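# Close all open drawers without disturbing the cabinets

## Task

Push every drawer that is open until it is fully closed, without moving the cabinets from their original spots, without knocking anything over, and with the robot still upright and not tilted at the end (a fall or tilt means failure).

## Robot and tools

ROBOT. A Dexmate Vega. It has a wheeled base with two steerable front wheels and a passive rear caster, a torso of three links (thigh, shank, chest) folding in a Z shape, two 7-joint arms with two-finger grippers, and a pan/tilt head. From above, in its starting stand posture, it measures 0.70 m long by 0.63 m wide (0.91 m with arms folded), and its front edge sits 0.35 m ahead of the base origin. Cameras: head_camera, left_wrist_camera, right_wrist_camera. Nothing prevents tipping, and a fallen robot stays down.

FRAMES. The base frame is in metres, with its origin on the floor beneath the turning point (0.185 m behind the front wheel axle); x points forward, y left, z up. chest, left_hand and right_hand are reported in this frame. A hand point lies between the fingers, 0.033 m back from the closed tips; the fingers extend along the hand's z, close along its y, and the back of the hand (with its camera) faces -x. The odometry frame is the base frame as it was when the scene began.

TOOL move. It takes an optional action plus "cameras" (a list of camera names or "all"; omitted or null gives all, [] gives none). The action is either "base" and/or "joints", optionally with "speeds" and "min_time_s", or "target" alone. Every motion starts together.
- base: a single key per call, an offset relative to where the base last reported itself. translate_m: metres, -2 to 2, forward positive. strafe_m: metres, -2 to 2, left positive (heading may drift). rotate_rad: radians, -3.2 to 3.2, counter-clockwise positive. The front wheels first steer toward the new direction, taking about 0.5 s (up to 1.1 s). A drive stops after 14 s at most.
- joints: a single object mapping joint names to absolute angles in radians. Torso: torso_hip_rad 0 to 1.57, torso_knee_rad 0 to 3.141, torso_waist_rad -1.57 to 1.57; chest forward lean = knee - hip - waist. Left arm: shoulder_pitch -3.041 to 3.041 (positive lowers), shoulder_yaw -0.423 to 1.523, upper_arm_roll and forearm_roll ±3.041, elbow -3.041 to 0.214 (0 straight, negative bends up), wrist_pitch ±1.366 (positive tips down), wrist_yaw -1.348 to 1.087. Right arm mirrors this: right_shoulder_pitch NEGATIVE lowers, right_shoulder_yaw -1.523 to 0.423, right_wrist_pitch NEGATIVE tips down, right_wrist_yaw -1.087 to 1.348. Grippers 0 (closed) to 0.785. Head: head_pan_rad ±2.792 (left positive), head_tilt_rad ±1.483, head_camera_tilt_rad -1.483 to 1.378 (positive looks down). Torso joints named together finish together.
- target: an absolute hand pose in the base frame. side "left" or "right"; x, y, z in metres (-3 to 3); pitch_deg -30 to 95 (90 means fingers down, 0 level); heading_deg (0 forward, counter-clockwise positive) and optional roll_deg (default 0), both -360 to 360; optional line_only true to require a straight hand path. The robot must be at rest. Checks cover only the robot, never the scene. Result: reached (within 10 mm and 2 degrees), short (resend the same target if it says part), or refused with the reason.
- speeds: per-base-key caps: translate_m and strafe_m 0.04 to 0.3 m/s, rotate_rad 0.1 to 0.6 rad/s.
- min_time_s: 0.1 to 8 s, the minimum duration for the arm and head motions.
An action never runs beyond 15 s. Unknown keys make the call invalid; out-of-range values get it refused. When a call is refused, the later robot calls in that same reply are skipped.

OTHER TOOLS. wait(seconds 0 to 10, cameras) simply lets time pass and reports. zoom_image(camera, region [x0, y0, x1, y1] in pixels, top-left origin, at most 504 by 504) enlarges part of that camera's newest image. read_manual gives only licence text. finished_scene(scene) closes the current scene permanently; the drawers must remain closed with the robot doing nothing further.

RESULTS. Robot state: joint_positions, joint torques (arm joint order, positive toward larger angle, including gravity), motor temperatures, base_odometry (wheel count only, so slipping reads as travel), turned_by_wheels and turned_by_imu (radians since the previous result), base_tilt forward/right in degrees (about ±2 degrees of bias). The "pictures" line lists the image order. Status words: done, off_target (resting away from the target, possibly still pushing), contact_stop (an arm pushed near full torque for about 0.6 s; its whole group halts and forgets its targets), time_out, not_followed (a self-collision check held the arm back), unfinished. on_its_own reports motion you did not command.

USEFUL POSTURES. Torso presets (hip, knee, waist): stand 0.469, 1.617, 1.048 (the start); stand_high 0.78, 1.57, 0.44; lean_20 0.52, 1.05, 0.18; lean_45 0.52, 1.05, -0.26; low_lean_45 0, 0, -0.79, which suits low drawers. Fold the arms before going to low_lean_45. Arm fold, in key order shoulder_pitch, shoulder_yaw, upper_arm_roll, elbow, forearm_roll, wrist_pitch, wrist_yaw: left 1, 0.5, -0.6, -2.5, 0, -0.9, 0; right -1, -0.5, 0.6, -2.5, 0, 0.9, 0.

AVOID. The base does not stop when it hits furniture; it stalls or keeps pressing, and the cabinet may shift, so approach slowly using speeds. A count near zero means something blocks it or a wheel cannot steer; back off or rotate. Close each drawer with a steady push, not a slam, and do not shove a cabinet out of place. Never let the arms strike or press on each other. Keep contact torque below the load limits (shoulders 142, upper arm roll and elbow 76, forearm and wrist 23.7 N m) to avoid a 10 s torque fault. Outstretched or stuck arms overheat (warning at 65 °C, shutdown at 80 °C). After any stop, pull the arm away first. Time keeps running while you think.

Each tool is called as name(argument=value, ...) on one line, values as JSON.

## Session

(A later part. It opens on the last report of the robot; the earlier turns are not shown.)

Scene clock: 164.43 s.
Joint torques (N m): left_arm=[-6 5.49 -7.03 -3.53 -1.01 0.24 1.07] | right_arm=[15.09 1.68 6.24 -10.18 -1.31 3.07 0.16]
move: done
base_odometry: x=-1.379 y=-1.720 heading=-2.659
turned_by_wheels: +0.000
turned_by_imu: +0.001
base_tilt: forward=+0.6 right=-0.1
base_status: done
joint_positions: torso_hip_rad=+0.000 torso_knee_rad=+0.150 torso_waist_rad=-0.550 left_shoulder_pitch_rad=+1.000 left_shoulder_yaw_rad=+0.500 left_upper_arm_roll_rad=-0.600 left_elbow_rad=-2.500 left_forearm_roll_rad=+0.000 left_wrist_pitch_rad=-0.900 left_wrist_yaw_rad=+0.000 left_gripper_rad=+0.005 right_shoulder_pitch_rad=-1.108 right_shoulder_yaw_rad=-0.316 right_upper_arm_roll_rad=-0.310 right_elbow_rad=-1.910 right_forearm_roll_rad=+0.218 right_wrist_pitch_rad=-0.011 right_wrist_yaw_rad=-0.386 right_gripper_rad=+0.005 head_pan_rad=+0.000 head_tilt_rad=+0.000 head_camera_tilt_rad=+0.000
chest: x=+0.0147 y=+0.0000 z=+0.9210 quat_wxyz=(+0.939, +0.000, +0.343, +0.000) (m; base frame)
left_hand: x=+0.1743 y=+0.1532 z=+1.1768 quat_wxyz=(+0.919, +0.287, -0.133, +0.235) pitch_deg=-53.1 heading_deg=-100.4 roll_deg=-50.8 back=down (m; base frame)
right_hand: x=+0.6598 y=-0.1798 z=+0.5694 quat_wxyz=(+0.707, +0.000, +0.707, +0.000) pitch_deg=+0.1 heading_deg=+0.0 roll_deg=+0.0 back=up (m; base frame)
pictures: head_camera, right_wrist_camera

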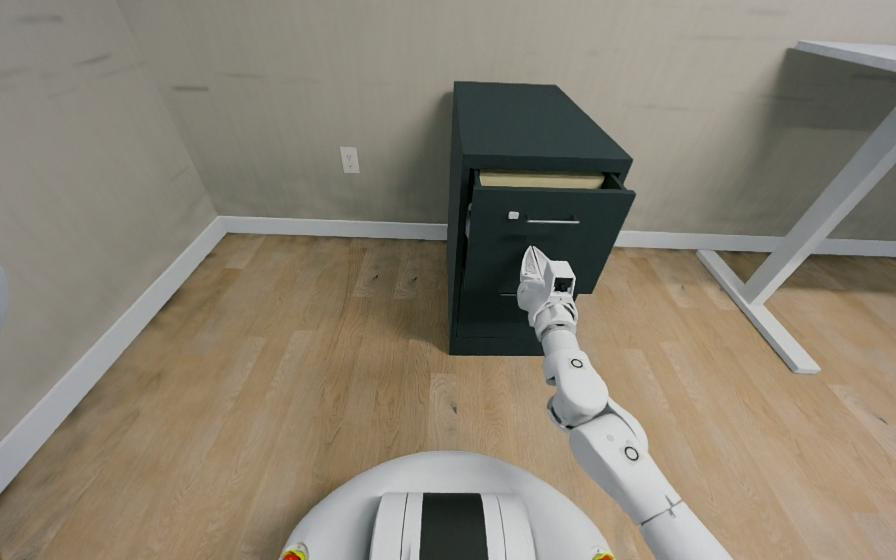

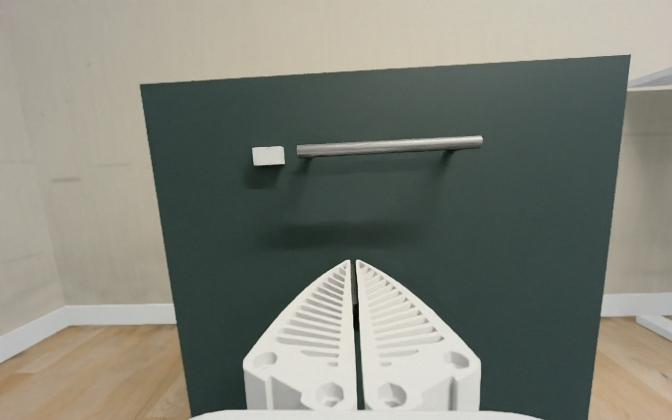

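move(base={"translate_m":0.11}, speeds={"translate_m":0.08}, cameras=["head_camera","right_wrist_camera"])

Scene clock: 169.67 s.
Joint torques (N m): left_arm=[-4.81 4.83 -4.98 -3.45 -0.74 1.6 0.84] | right_arm=[18.41 1.11 7.47 -10.41 -1.25 2.82 0.66]
move: done
base_odometry: x=-1.476 y=-1.771 heading=-2.660
turned_by_wheels: +0.000
turned_by_imu: +0.000
base_tilt: forward=+0.6 right=-0.1
base_status: done
joint_positions: torso_hip_rad=+0.000 torso_knee_rad=+0.150 torso_waist_rad=-0.550 left_shoulder_pitch_rad=+1.000 left_shoulder_yaw_rad=+0.500 left_upper_arm_roll_rad=-0.600 left_elbow_rad=-2.500 left_forearm_roll_rad=+0.000 left_wrist_pitch_rad=-0.900 left_wrist_yaw_rad=+0.000 left_gripper_rad=+0.005 right_shoulder_pitch_rad=-1.108 right_shoulder_yaw_rad=-0.316 right_upper_arm_roll_rad=-0.310 right_elbow_rad=-1.910 right_forearm_roll_rad=+0.218 right_wrist_pitch_rad=-0.011 right_wrist_yaw_rad=-0.386 right_gripper_rad=+0.005 head_pan_rad=+0.000 head_tilt_rad=+0.000 head_camera_tilt_rad=+0.000
chest: x=+0.0146 y=+0.0000 z=+0.9210 quat_wxyz=(+0.939, +0.000, +0.343, +0.000) (m; base frame)
left_hand: x=+0.1742 y=+0.1532 z=+1.1768 quat_wxyz=(+0.919, +0.287, -0.133, +0.235) pitch_deg=-53.1 heading_deg=-100.4 roll_deg=-50.8 back=down (m; base frame)
right_hand: x=+0.6597 y=-0.1798 z=+0.5693 quat_wxyz=(+0.707, +0.000, +0.708, +0.000) pitch_deg=+0.1 heading_deg=+0.0 roll_deg=+0.0 back=up (m; base frame)
pictures: head_camera, right_wrist_camera

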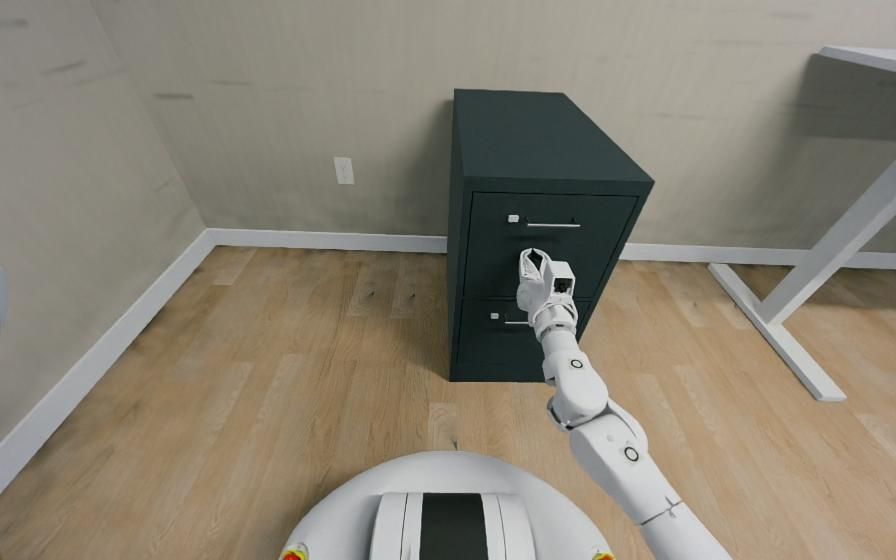

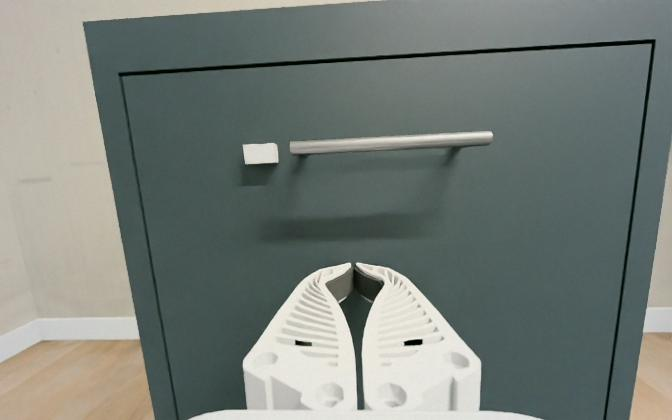

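move(base={"translate_m":0.015}, speeds={"translate_m":0.06}, cameras=["right_wrist_camera"])

move(base={"translate_m":-0.5}, cameras=["head_camera","right_wrist_camera"])

Scene clock: 173.57 s.
move: done
turned_by_wheels: +0.000
turned_by_imu: +0.000
base_status: done
pictures: right_wrist_camera

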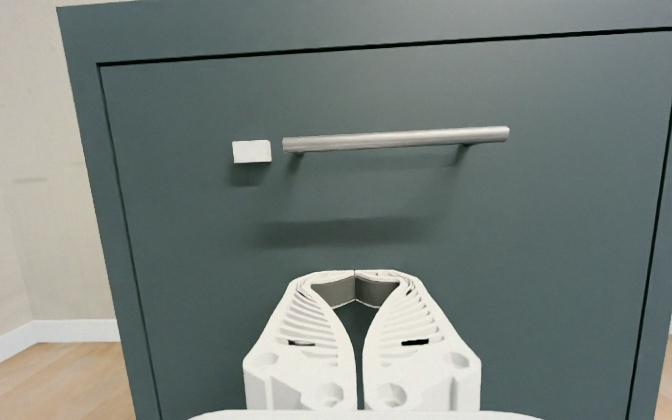

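Scene clock: 176.80 s.
Joint torques (N m): left_arm=[-6.3 7.32 -4.49 -5.19 -0.86 1.46 1.21] | right_arm=[13.58 0.14 6.41 -10.69 -1.21 2.81 0.2]
move: done
base_odometry: x=-1.047 y=-1.546 heading=-2.660
turned_by_wheels: -0.001
turned_by_imu: -0.001
base_tilt: forward=+0.6 right=-0.1
base_status: done
joint_positions: torso_hip_rad=+0.000 torso_knee_rad=+0.150 torso_waist_rad=-0.550 left_shoulder_pitch_rad=+1.000 left_shoulder_yaw_rad=+0.500 left_upper_arm_roll_rad=-0.600 left_elbow_rad=-2.500 left_forearm_roll_rad=+0.000 left_wrist_pitch_rad=-0.900 left_wrist_yaw_rad=+0.000 left_gripper_rad=+0.005 right_shoulder_pitch_rad=-1.108 right_shoulder_yaw_rad=-0.316 right_upper_arm_roll_rad=-0.310 right_elbow_rad=-1.910 right_forearm_roll_rad=+0.218 right_wrist_pitch_rad=-0.011 right_wrist_yaw_rad=-0.386 right_gripper_rad=+0.005 head_pan_rad=+0.000 head_tilt_rad=+0.000 head_camera_tilt_rad=+0.000
chest: x=+0.0147 y=+0.0000 z=+0.9210 quat_wxyz=(+0.939, +0.000, +0.343, +0.000) (m; base frame)
left_hand: x=+0.1743 y=+0.1532 z=+1.1768 quat_wxyz=(+0.919, +0.287, -0.133, +0.235) pitch_deg=-53.1 heading_deg=-100.4 roll_deg=-50.8 back=down (m; base frame)
right_hand: x=+0.6598 y=-0.1798 z=+0.5694 quat_wxyz=(+0.707, +0.000, +0.707, +0.000) pitch_deg=+0.1 heading_deg=+0.0 roll_deg=+0.0 back=up (m; base frame)
pictures: head_camera, right_wrist_camera

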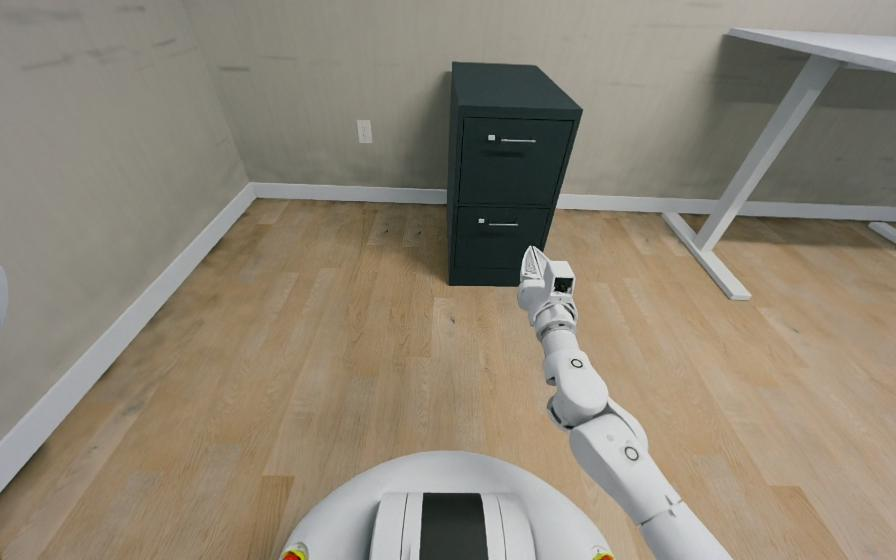

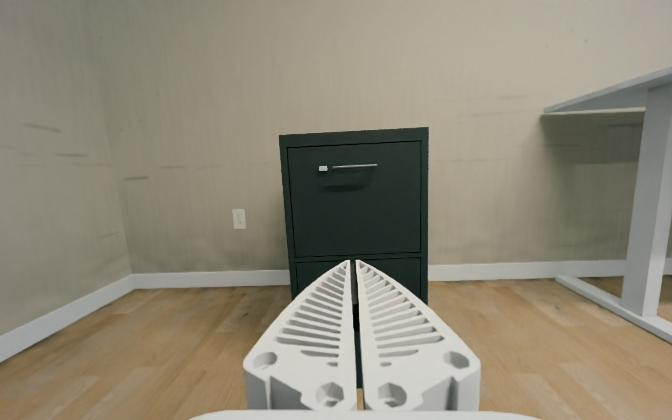

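move(base={"rotate_rad":-1.95}, joints={"head_camera_tilt_rad":-0.4}, cameras=["head_camera"])

Scene clock: 189.23 s.
Joint torques (N m): left_arm=[-7.11 3.77 -7.4 -2.88 -0.97 0.95 0.87] | right_arm=[14.23 1.26 6.42 -10.21 -1.23 2.66 0.22]
move: done
base_odometry: x=-1.048 y=-1.546 heading=+1.670
turned_by_wheels: -1.953
turned_by_imu: -1.915
base_tilt: forward=+0.7 right=+0.0
base_status: done
joint_positions: torso_hip_rad=+0.000 torso_knee_rad=+0.150 torso_waist_rad=-0.550 left_shoulder_pitch_rad=+1.000 left_shoulder_yaw_rad=+0.500 left_upper_arm_roll_rad=-0.600 left_elbow_rad=-2.500 left_forearm_roll_rad=+0.000 left_wrist_pitch_rad=-0.900 left_wrist_yaw_rad=+0.000 left_gripper_rad=+0.005 right_shoulder_pitch_rad=-1.108 right_shoulder_yaw_rad=-0.316 right_upper_arm_roll_rad=-0.310 right_elbow_rad=-1.910 right_forearm_roll_rad=+0.218 right_wrist_pitch_rad=-0.011 right_wrist_yaw_rad=-0.386 right_gripper_rad=+0.005 head_pan_rad=+0.000 head_tilt_rad=+0.000 head_camera_tilt_rad=-0.400
joint_status: all done
chest: x=+0.0147 y=+0.0000 z=+0.9210 quat_wxyz=(+0.939, +0.000, +0.343, +0.000) (m; base frame)
left_hand: x=+0.1743 y=+0.1532 z=+1.1768 quat_wxyz=(+0.919, +0.287, -0.133, +0.235) pitch_deg=-53.1 heading_deg=-100.4 roll_deg=-50.8 back=down (m; base frame)
right_hand: x=+0.6598 y=-0.1798 z=+0.5694 quat_wxyz=(+0.707, +0.000, +0.707, +0.000) pitch_deg=+0.1 heading_deg=+0.0 roll_deg=+0.0 back=up (m; base frame)
pictures: head_camera

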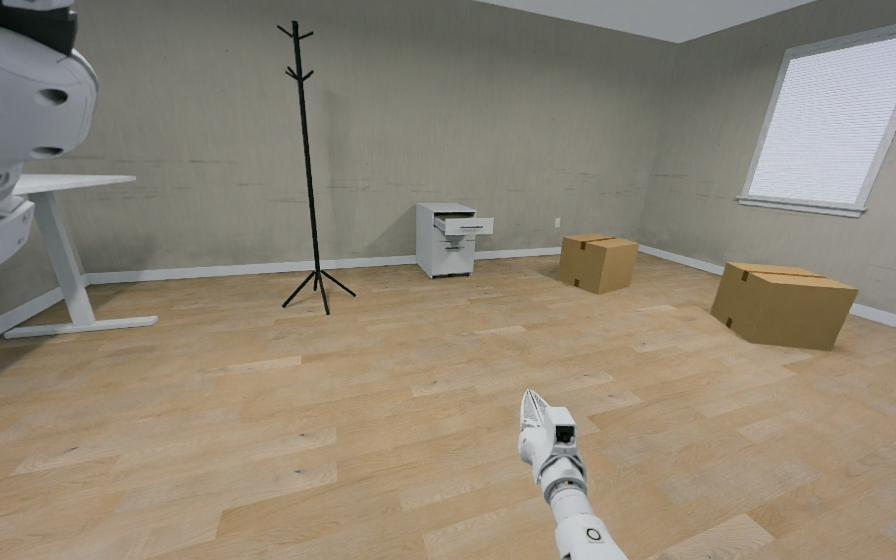

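move(base={"rotate_rad":-0.06}, cameras=[])

move(base={"translate_m":1.95}, cameras=[])

move(base={"rotate_rad":0.27}, joints={"head_camera_tilt_rad":0}, cameras=["head_camera","right_wrist_camera"])

Scene clock: 198.20 s.
move: done
turned_by_wheels: -0.060
turned_by_imu: -0.058
base_status: done
pictures: none

Scene clock: 206.40 s.
move: done
turned_by_wheels: +0.000
turned_by_imu: +0.003
base_status: done
pictures: none

Scene clock: 208.30 s.
Joint torques (N m): left_arm=[-6.68 6.24 -6.79 -3.03 -1.04 1.18 1.01] | right_arm=[14.52 1.13 5.88 -9.39 -1.27 2.25 0.11]
move: done
base_odometry: x=-1.129 y=+0.402 heading=+1.880
turned_by_wheels: +0.270
turned_by_imu: +0.263
base_tilt: forward=+0.7 right=+0.0
base_status: done
joint_positions: torso_hip_rad=+0.000 torso_knee_rad=+0.150 torso_waist_rad=-0.550 left_shoulder_pitch_rad=+1.000 left_shoulder_yaw_rad=+0.500 left_upper_arm_roll_rad=-0.600 left_elbow_rad=-2.500 left_forearm_roll_rad=+0.000 left_wrist_pitch_rad=-0.900 left_wrist_yaw_rad=+0.000 left_gripper_rad=+0.005 right_shoulder_pitch_rad=-1.108 right_shoulder_yaw_rad=-0.316 right_upper_arm_roll_rad=-0.310 right_elbow_rad=-1.910 right_forearm_roll_rad=+0.218 right_wrist_pitch_rad=-0.011 right_wrist_yaw_rad=-0.386 right_gripper_rad=+0.005 head_pan_rad=+0.000 head_tilt_rad=+0.000 head_camera_tilt_rad=+0.000
joint_status: all done
chest: x=+0.0147 y=+0.0000 z=+0.9210 quat_wxyz=(+0.939, +0.000, +0.343, +0.000) (m; base frame)
left_hand: x=+0.1743 y=+0.1532 z=+1.1768 quat_wxyz=(+0.919, +0.287, -0.133, +0.235) pitch_deg=-53.1 heading_deg=-100.4 roll_deg=-50.8 back=down (m; base frame)
right_hand: x=+0.6598 y=-0.1798 z=+0.5694 quat_wxyz=(+0.707, +0.000, +0.707, +0.000) pitch_deg=+0.1 heading_deg=+0.0 roll_deg=+0.0 back=up (m; base frame)
pictures: head_camera, right_wrist_camera

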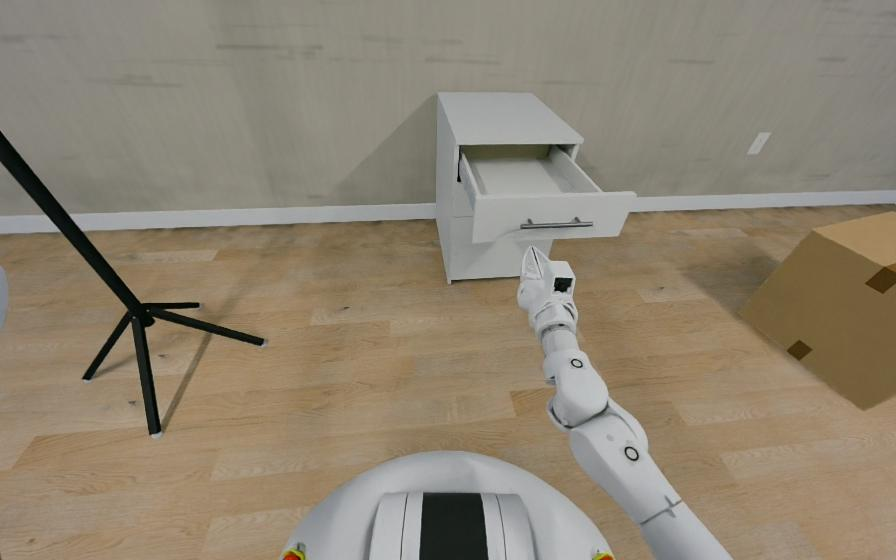

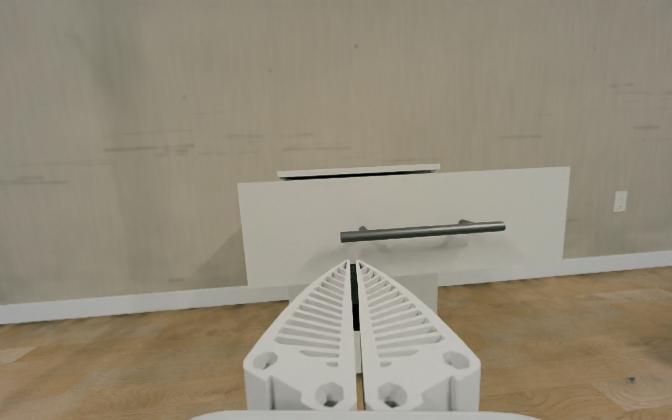

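move(base={"rotate_rad":0.04}, cameras=[])

move(base={"strafe_m":-0.11}, cameras=[])

move(target={"side":"right","x":0.66,"y":-0.18,"z":0.62,"pitch_deg":0,"heading_deg":0}, cameras=["head_camera","right_wrist_camera"])

move(base={"translate_m":0.22}, speeds={"translate_m":0.1}, cameras=["head_camera","right_wrist_camera"])

Scene clock: 219.03 s.
move: done
turned_by_wheels: +0.040
turned_by_imu: +0.040
base_status: done
pictures: none

Scene clock: 221.23 s.
move: done
turned_by_wheels: -0.002
turned_by_imu: -0.001
base_status: done
pictures: none

Scene clock: 223.53 s.
move: done
turned_by_wheels: +0.000
turned_by_imu: +0.000
right_hand_status: reached (straight line, planned for 0.9 s): 2 mm and 0.0 deg off.
pictures: head_camera, right_wrist_camera

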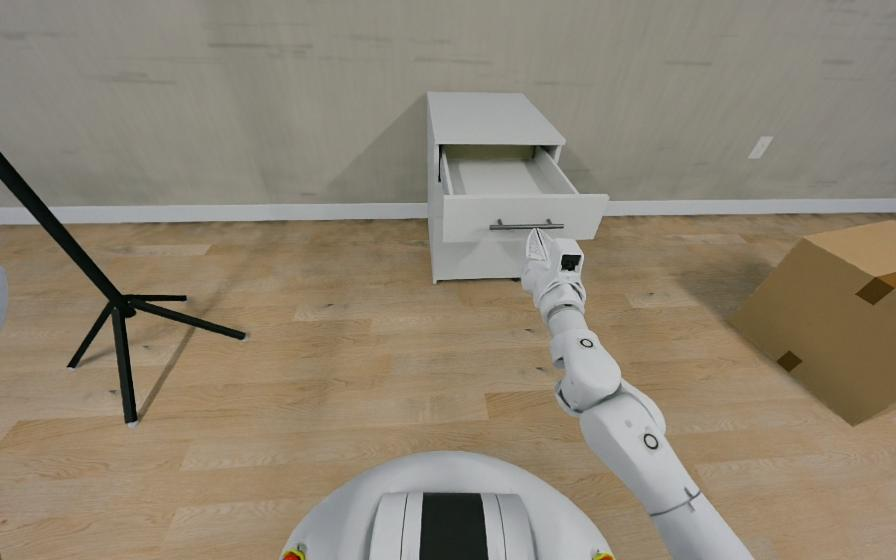

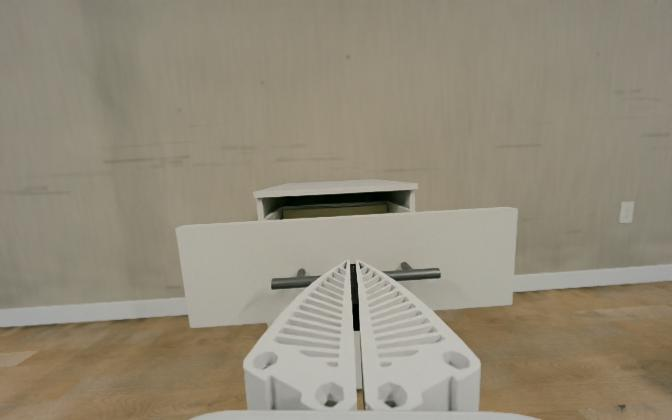

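Scene clock: 227.13 s.
Joint torques (N m): left_arm=[-2.78 4.27 -6.24 -5.17 -0.58 1.37 0.86] | right_arm=[5.65 -1.08 6.27 -13.68 -0.76 2.45 -0.24]
move: done
base_odometry: x=-1.102 y=+0.647 heading=+1.918
turned_by_wheels: +0.000
turned_by_imu: +0.002
base_tilt: forward=+0.7 right=+0.0
base_status: done
joint_positions: torso_hip_rad=+0.000 torso_knee_rad=+0.150 torso_waist_rad=-0.550 left_shoulder_pitch_rad=+1.000 left_shoulder_yaw_rad=+0.500 left_upper_arm_roll_rad=-0.600 left_elbow_rad=-2.500 left_forearm_roll_rad=+0.000 left_wrist_pitch_rad=-0.900 left_wrist_yaw_rad=+0.000 left_gripper_rad=+0.005 right_shoulder_pitch_rad=-1.109 right_shoulder_yaw_rad=-0.335 right_upper_arm_roll_rad=-0.280 right_elbow_rad=-2.094 right_forearm_roll_rad=+0.248 right_wrist_pitch_rad=-0.187 right_wrist_yaw_rad=-0.408 right_gripper_rad=+0.005 head_pan_rad=+0.000 head_tilt_rad=+0.000 head_camera_tilt_rad=+0.000
chest: x=+0.0147 y=+0.0000 z=+0.9210 quat_wxyz=(+0.939, +0.000, +0.343, +0.000) (m; base frame)
left_hand: x=+0.1743 y=+0.1532 z=+1.1768 quat_wxyz=(+0.919, +0.287, -0.133, +0.235) pitch_deg=-53.1 heading_deg=-100.4 roll_deg=-50.8 back=down (m; base frame)
right_hand: x=+0.6600 y=-0.1798 z=+0.6197 quat_wxyz=(+0.707, +0.000, +0.707, +0.000) pitch_deg=+0.0 heading_deg=+0.0 roll_deg=+0.0 back=up (m; base frame)
pictures: head_camera, right_wrist_camera

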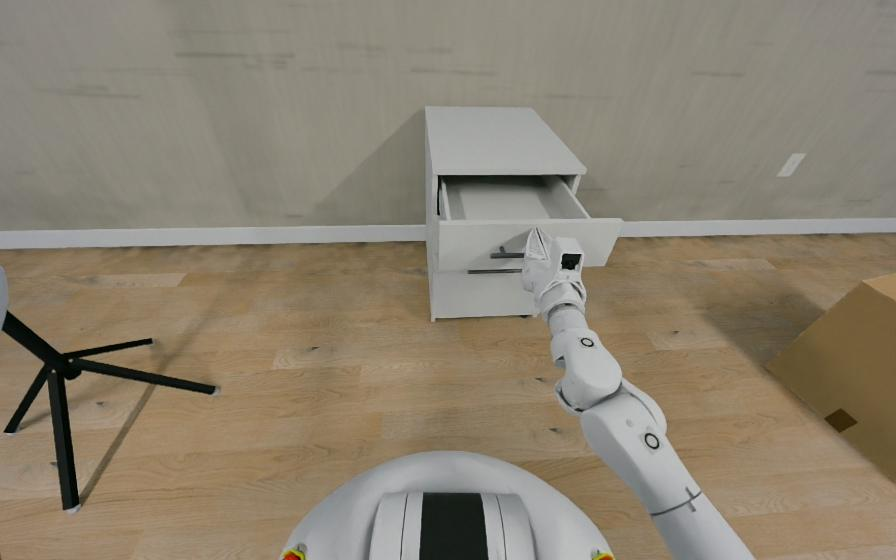

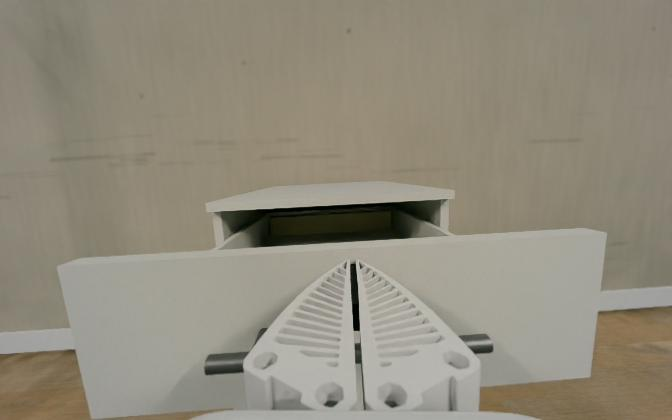

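move(base={"translate_m":0.2}, speeds={"translate_m":0.1}, cameras=["head_camera","right_wrist_camera"])

Scene clock: 235.00 s.
Joint torques (N m): left_arm=[-6.22 6.44 -8.56 -4.41 -0.71 0.85 0.46] | right_arm=[5.73 -1.79 6.1 -12.37 -0.76 2.36 -0.16]
move: done
base_odometry: x=-1.170 y=+0.835 heading=+1.919
turned_by_wheels: +0.000
turned_by_imu: +0.002
base_tilt: forward=+0.6 right=-0.1
base_status: done
joint_positions: torso_hip_rad=+0.000 torso_knee_rad=+0.150 torso_waist_rad=-0.550 left_shoulder_pitch_rad=+1.000 left_shoulder_yaw_rad=+0.500 left_upper_arm_roll_rad=-0.600 left_elbow_rad=-2.500 left_forearm_roll_rad=+0.000 left_wrist_pitch_rad=-0.900 left_wrist_yaw_rad=+0.000 left_gripper_rad=+0.005 right_shoulder_pitch_rad=-1.109 right_shoulder_yaw_rad=-0.335 right_upper_arm_roll_rad=-0.280 right_elbow_rad=-2.094 right_forearm_roll_rad=+0.248 right_wrist_pitch_rad=-0.187 right_wrist_yaw_rad=-0.408 right_gripper_rad=+0.005 head_pan_rad=+0.000 head_tilt_rad=+0.000 head_camera_tilt_rad=+0.000
chest: x=+0.0147 y=+0.0000 z=+0.9210 quat_wxyz=(+0.939, +0.000, +0.343, +0.000) (m; base frame)
left_hand: x=+0.1743 y=+0.1532 z=+1.1768 quat_wxyz=(+0.919, +0.287, -0.133, +0.235) pitch_deg=-53.1 heading_deg=-100.4 roll_deg=-50.8 back=down (m; base frame)
right_hand: x=+0.6600 y=-0.1798 z=+0.6196 quat_wxyz=(+0.707, +0.000, +0.707, +0.000) pitch_deg=+0.0 heading_deg=+0.0 roll_deg=+0.0 back=up (m; base frame)
pictures: head_camera, right_wrist_camera

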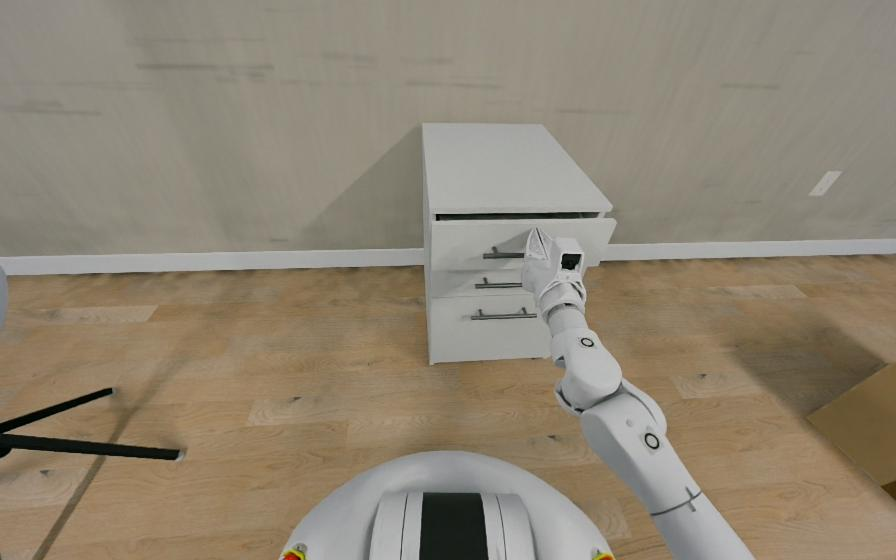

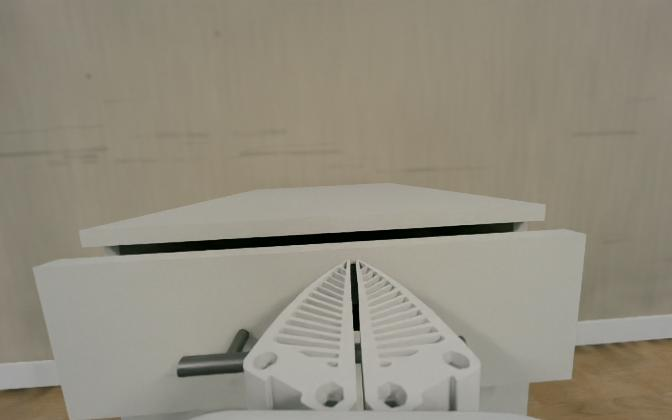

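move(base={"translate_m":0.09}, speeds={"translate_m":0.07}, cameras=["head_camera","right_wrist_camera"])

Scene clock: 239.37 s.
Joint torques (N m): left_arm=[-4.93 5.6 -7.77 -4.29 -0.91 1.92 1.07] | right_arm=[25.26 -0.51 18.48 -7.41 -2.09 2.25 -3.96]
move: done
base_odometry: x=-1.201 y=+0.919 heading=+1.918
turned_by_wheels: +0.000
turned_by_imu: +0.000
base_tilt: forward=+0.6 right=-0.1
base_status: done
joint_positions: torso_hip_rad=+0.000 torso_knee_rad=+0.150 torso_waist_rad=-0.550 left_shoulder_pitch_rad=+1.000 left_shoulder_yaw_rad=+0.500 left_upper_arm_roll_rad=-0.600 left_elbow_rad=-2.500 left_forearm_roll_rad=+0.000 left_wrist_pitch_rad=-0.900 left_wrist_yaw_rad=+0.000 left_gripper_rad=+0.005 right_shoulder_pitch_rad=-1.110 right_shoulder_yaw_rad=-0.335 right_upper_arm_roll_rad=-0.281 right_elbow_rad=-2.094 right_forearm_roll_rad=+0.249 right_wrist_pitch_rad=-0.187 right_wrist_yaw_rad=-0.407 right_gripper_rad=+0.005 head_pan_rad=+0.000 head_tilt_rad=+0.000 head_camera_tilt_rad=+0.000
chest: x=+0.0145 y=+0.0000 z=+0.9210 quat_wxyz=(+0.939, +0.000, +0.343, +0.000) (m; base frame)
left_hand: x=+0.1739 y=+0.1532 z=+1.1768 quat_wxyz=(+0.919, +0.287, -0.133, +0.235) pitch_deg=-53.1 heading_deg=-100.5 roll_deg=-50.8 back=down (m; base frame)
right_hand: x=+0.6594 y=-0.1788 z=+0.6192 quat_wxyz=(+0.707, -0.001, +0.708, +0.001) pitch_deg=+0.1 heading_deg=+0.1 roll_deg=+0.0 back=up (m; base frame)
pictures: head_camera, right_wrist_camera

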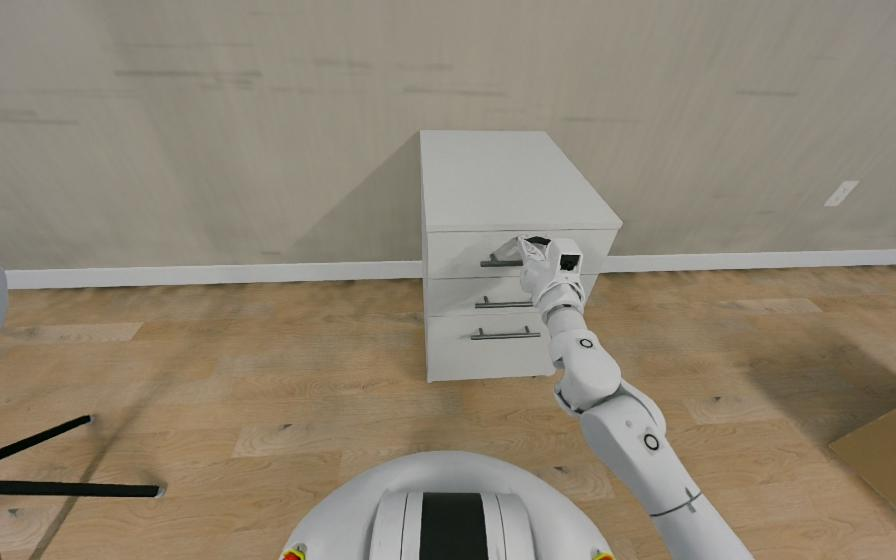

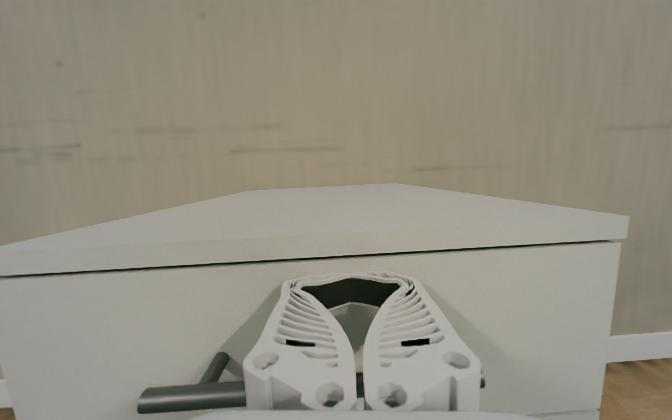

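Closed. Back away and look around.

move(base={"translate_m":-0.4}, cameras=["head_camera","right_wrist_camera"])

Scene clock: 244.40 s.
Joint torques (N m): left_arm=[-6.03 4.57 -6.12 -4.86 -0.79 1.16 1.15] | right_arm=[14.29 -1.05 6.9 -8.81 -1.48 2.53 -0.02]
move: done
base_odometry: x=-1.064 y=+0.543 heading=+1.918
turned_by_wheels: +0.000
turned_by_imu: +0.001
base_tilt: forward=+0.6 right=+0.0
base_status: done
joint_positions: torso_hip_rad=+0.000 torso_knee_rad=+0.150 torso_waist_rad=-0.550 left_shoulder_pitch_rad=+1.000 left_shoulder_yaw_rad=+0.500 left_upper_arm_roll_rad=-0.600 left_elbow_rad=-2.500 left_forearm_roll_rad=+0.000 left_wrist_pitch_rad=-0.900 left_wrist_yaw_rad=+0.000 left_gripper_rad=+0.005 right_shoulder_pitch_rad=-1.110 right_shoulder_yaw_rad=-0.335 right_upper_arm_roll_rad=-0.280 right_elbow_rad=-2.094 right_forearm_roll_rad=+0.249 right_wrist_pitch_rad=-0.187 right_wrist_yaw_rad=-0.408 right_gripper_rad=+0.005 head_pan_rad=+0.000 head_tilt_rad=+0.000 head_camera_tilt_rad=+0.000
chest: x=+0.0147 y=+0.0000 z=+0.9210 quat_wxyz=(+0.939, +0.000, +0.343, +0.000) (m; base frame)
left_hand: x=+0.1743 y=+0.1532 z=+1.1768 quat_wxyz=(+0.919, +0.287, -0.133, +0.235) pitch_deg=-53.1 heading_deg=-100.4 roll_deg=-50.8 back=down (m; base frame)
right_hand: x=+0.6598 y=-0.1797 z=+0.6195 quat_wxyz=(+0.707, +0.000, +0.707, +0.000) pitch_deg=+0.1 heading_deg=+0.0 roll_deg=+0.0 back=up (m; base frame)
pictures: head_camera, right_wrist_camera

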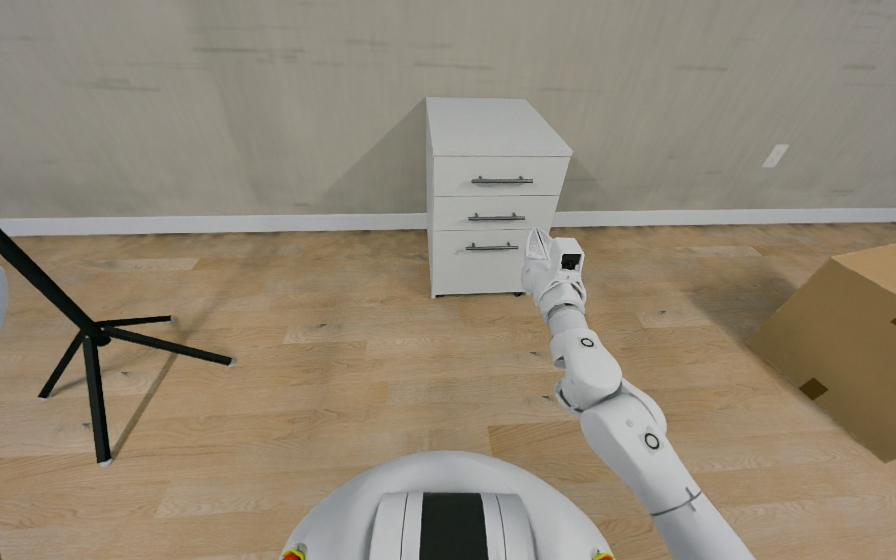

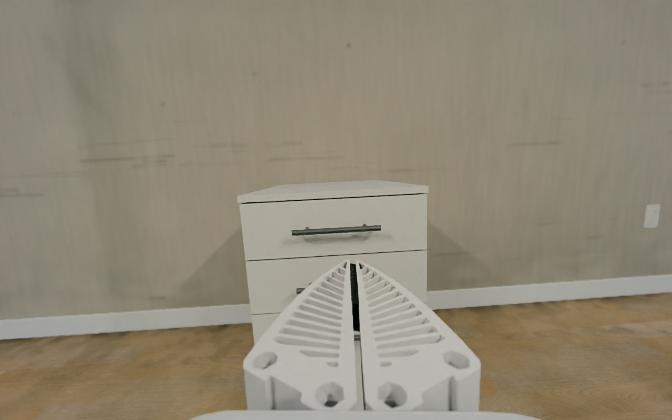

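finished_scene(scene=2)

The scene is finished: the task was done.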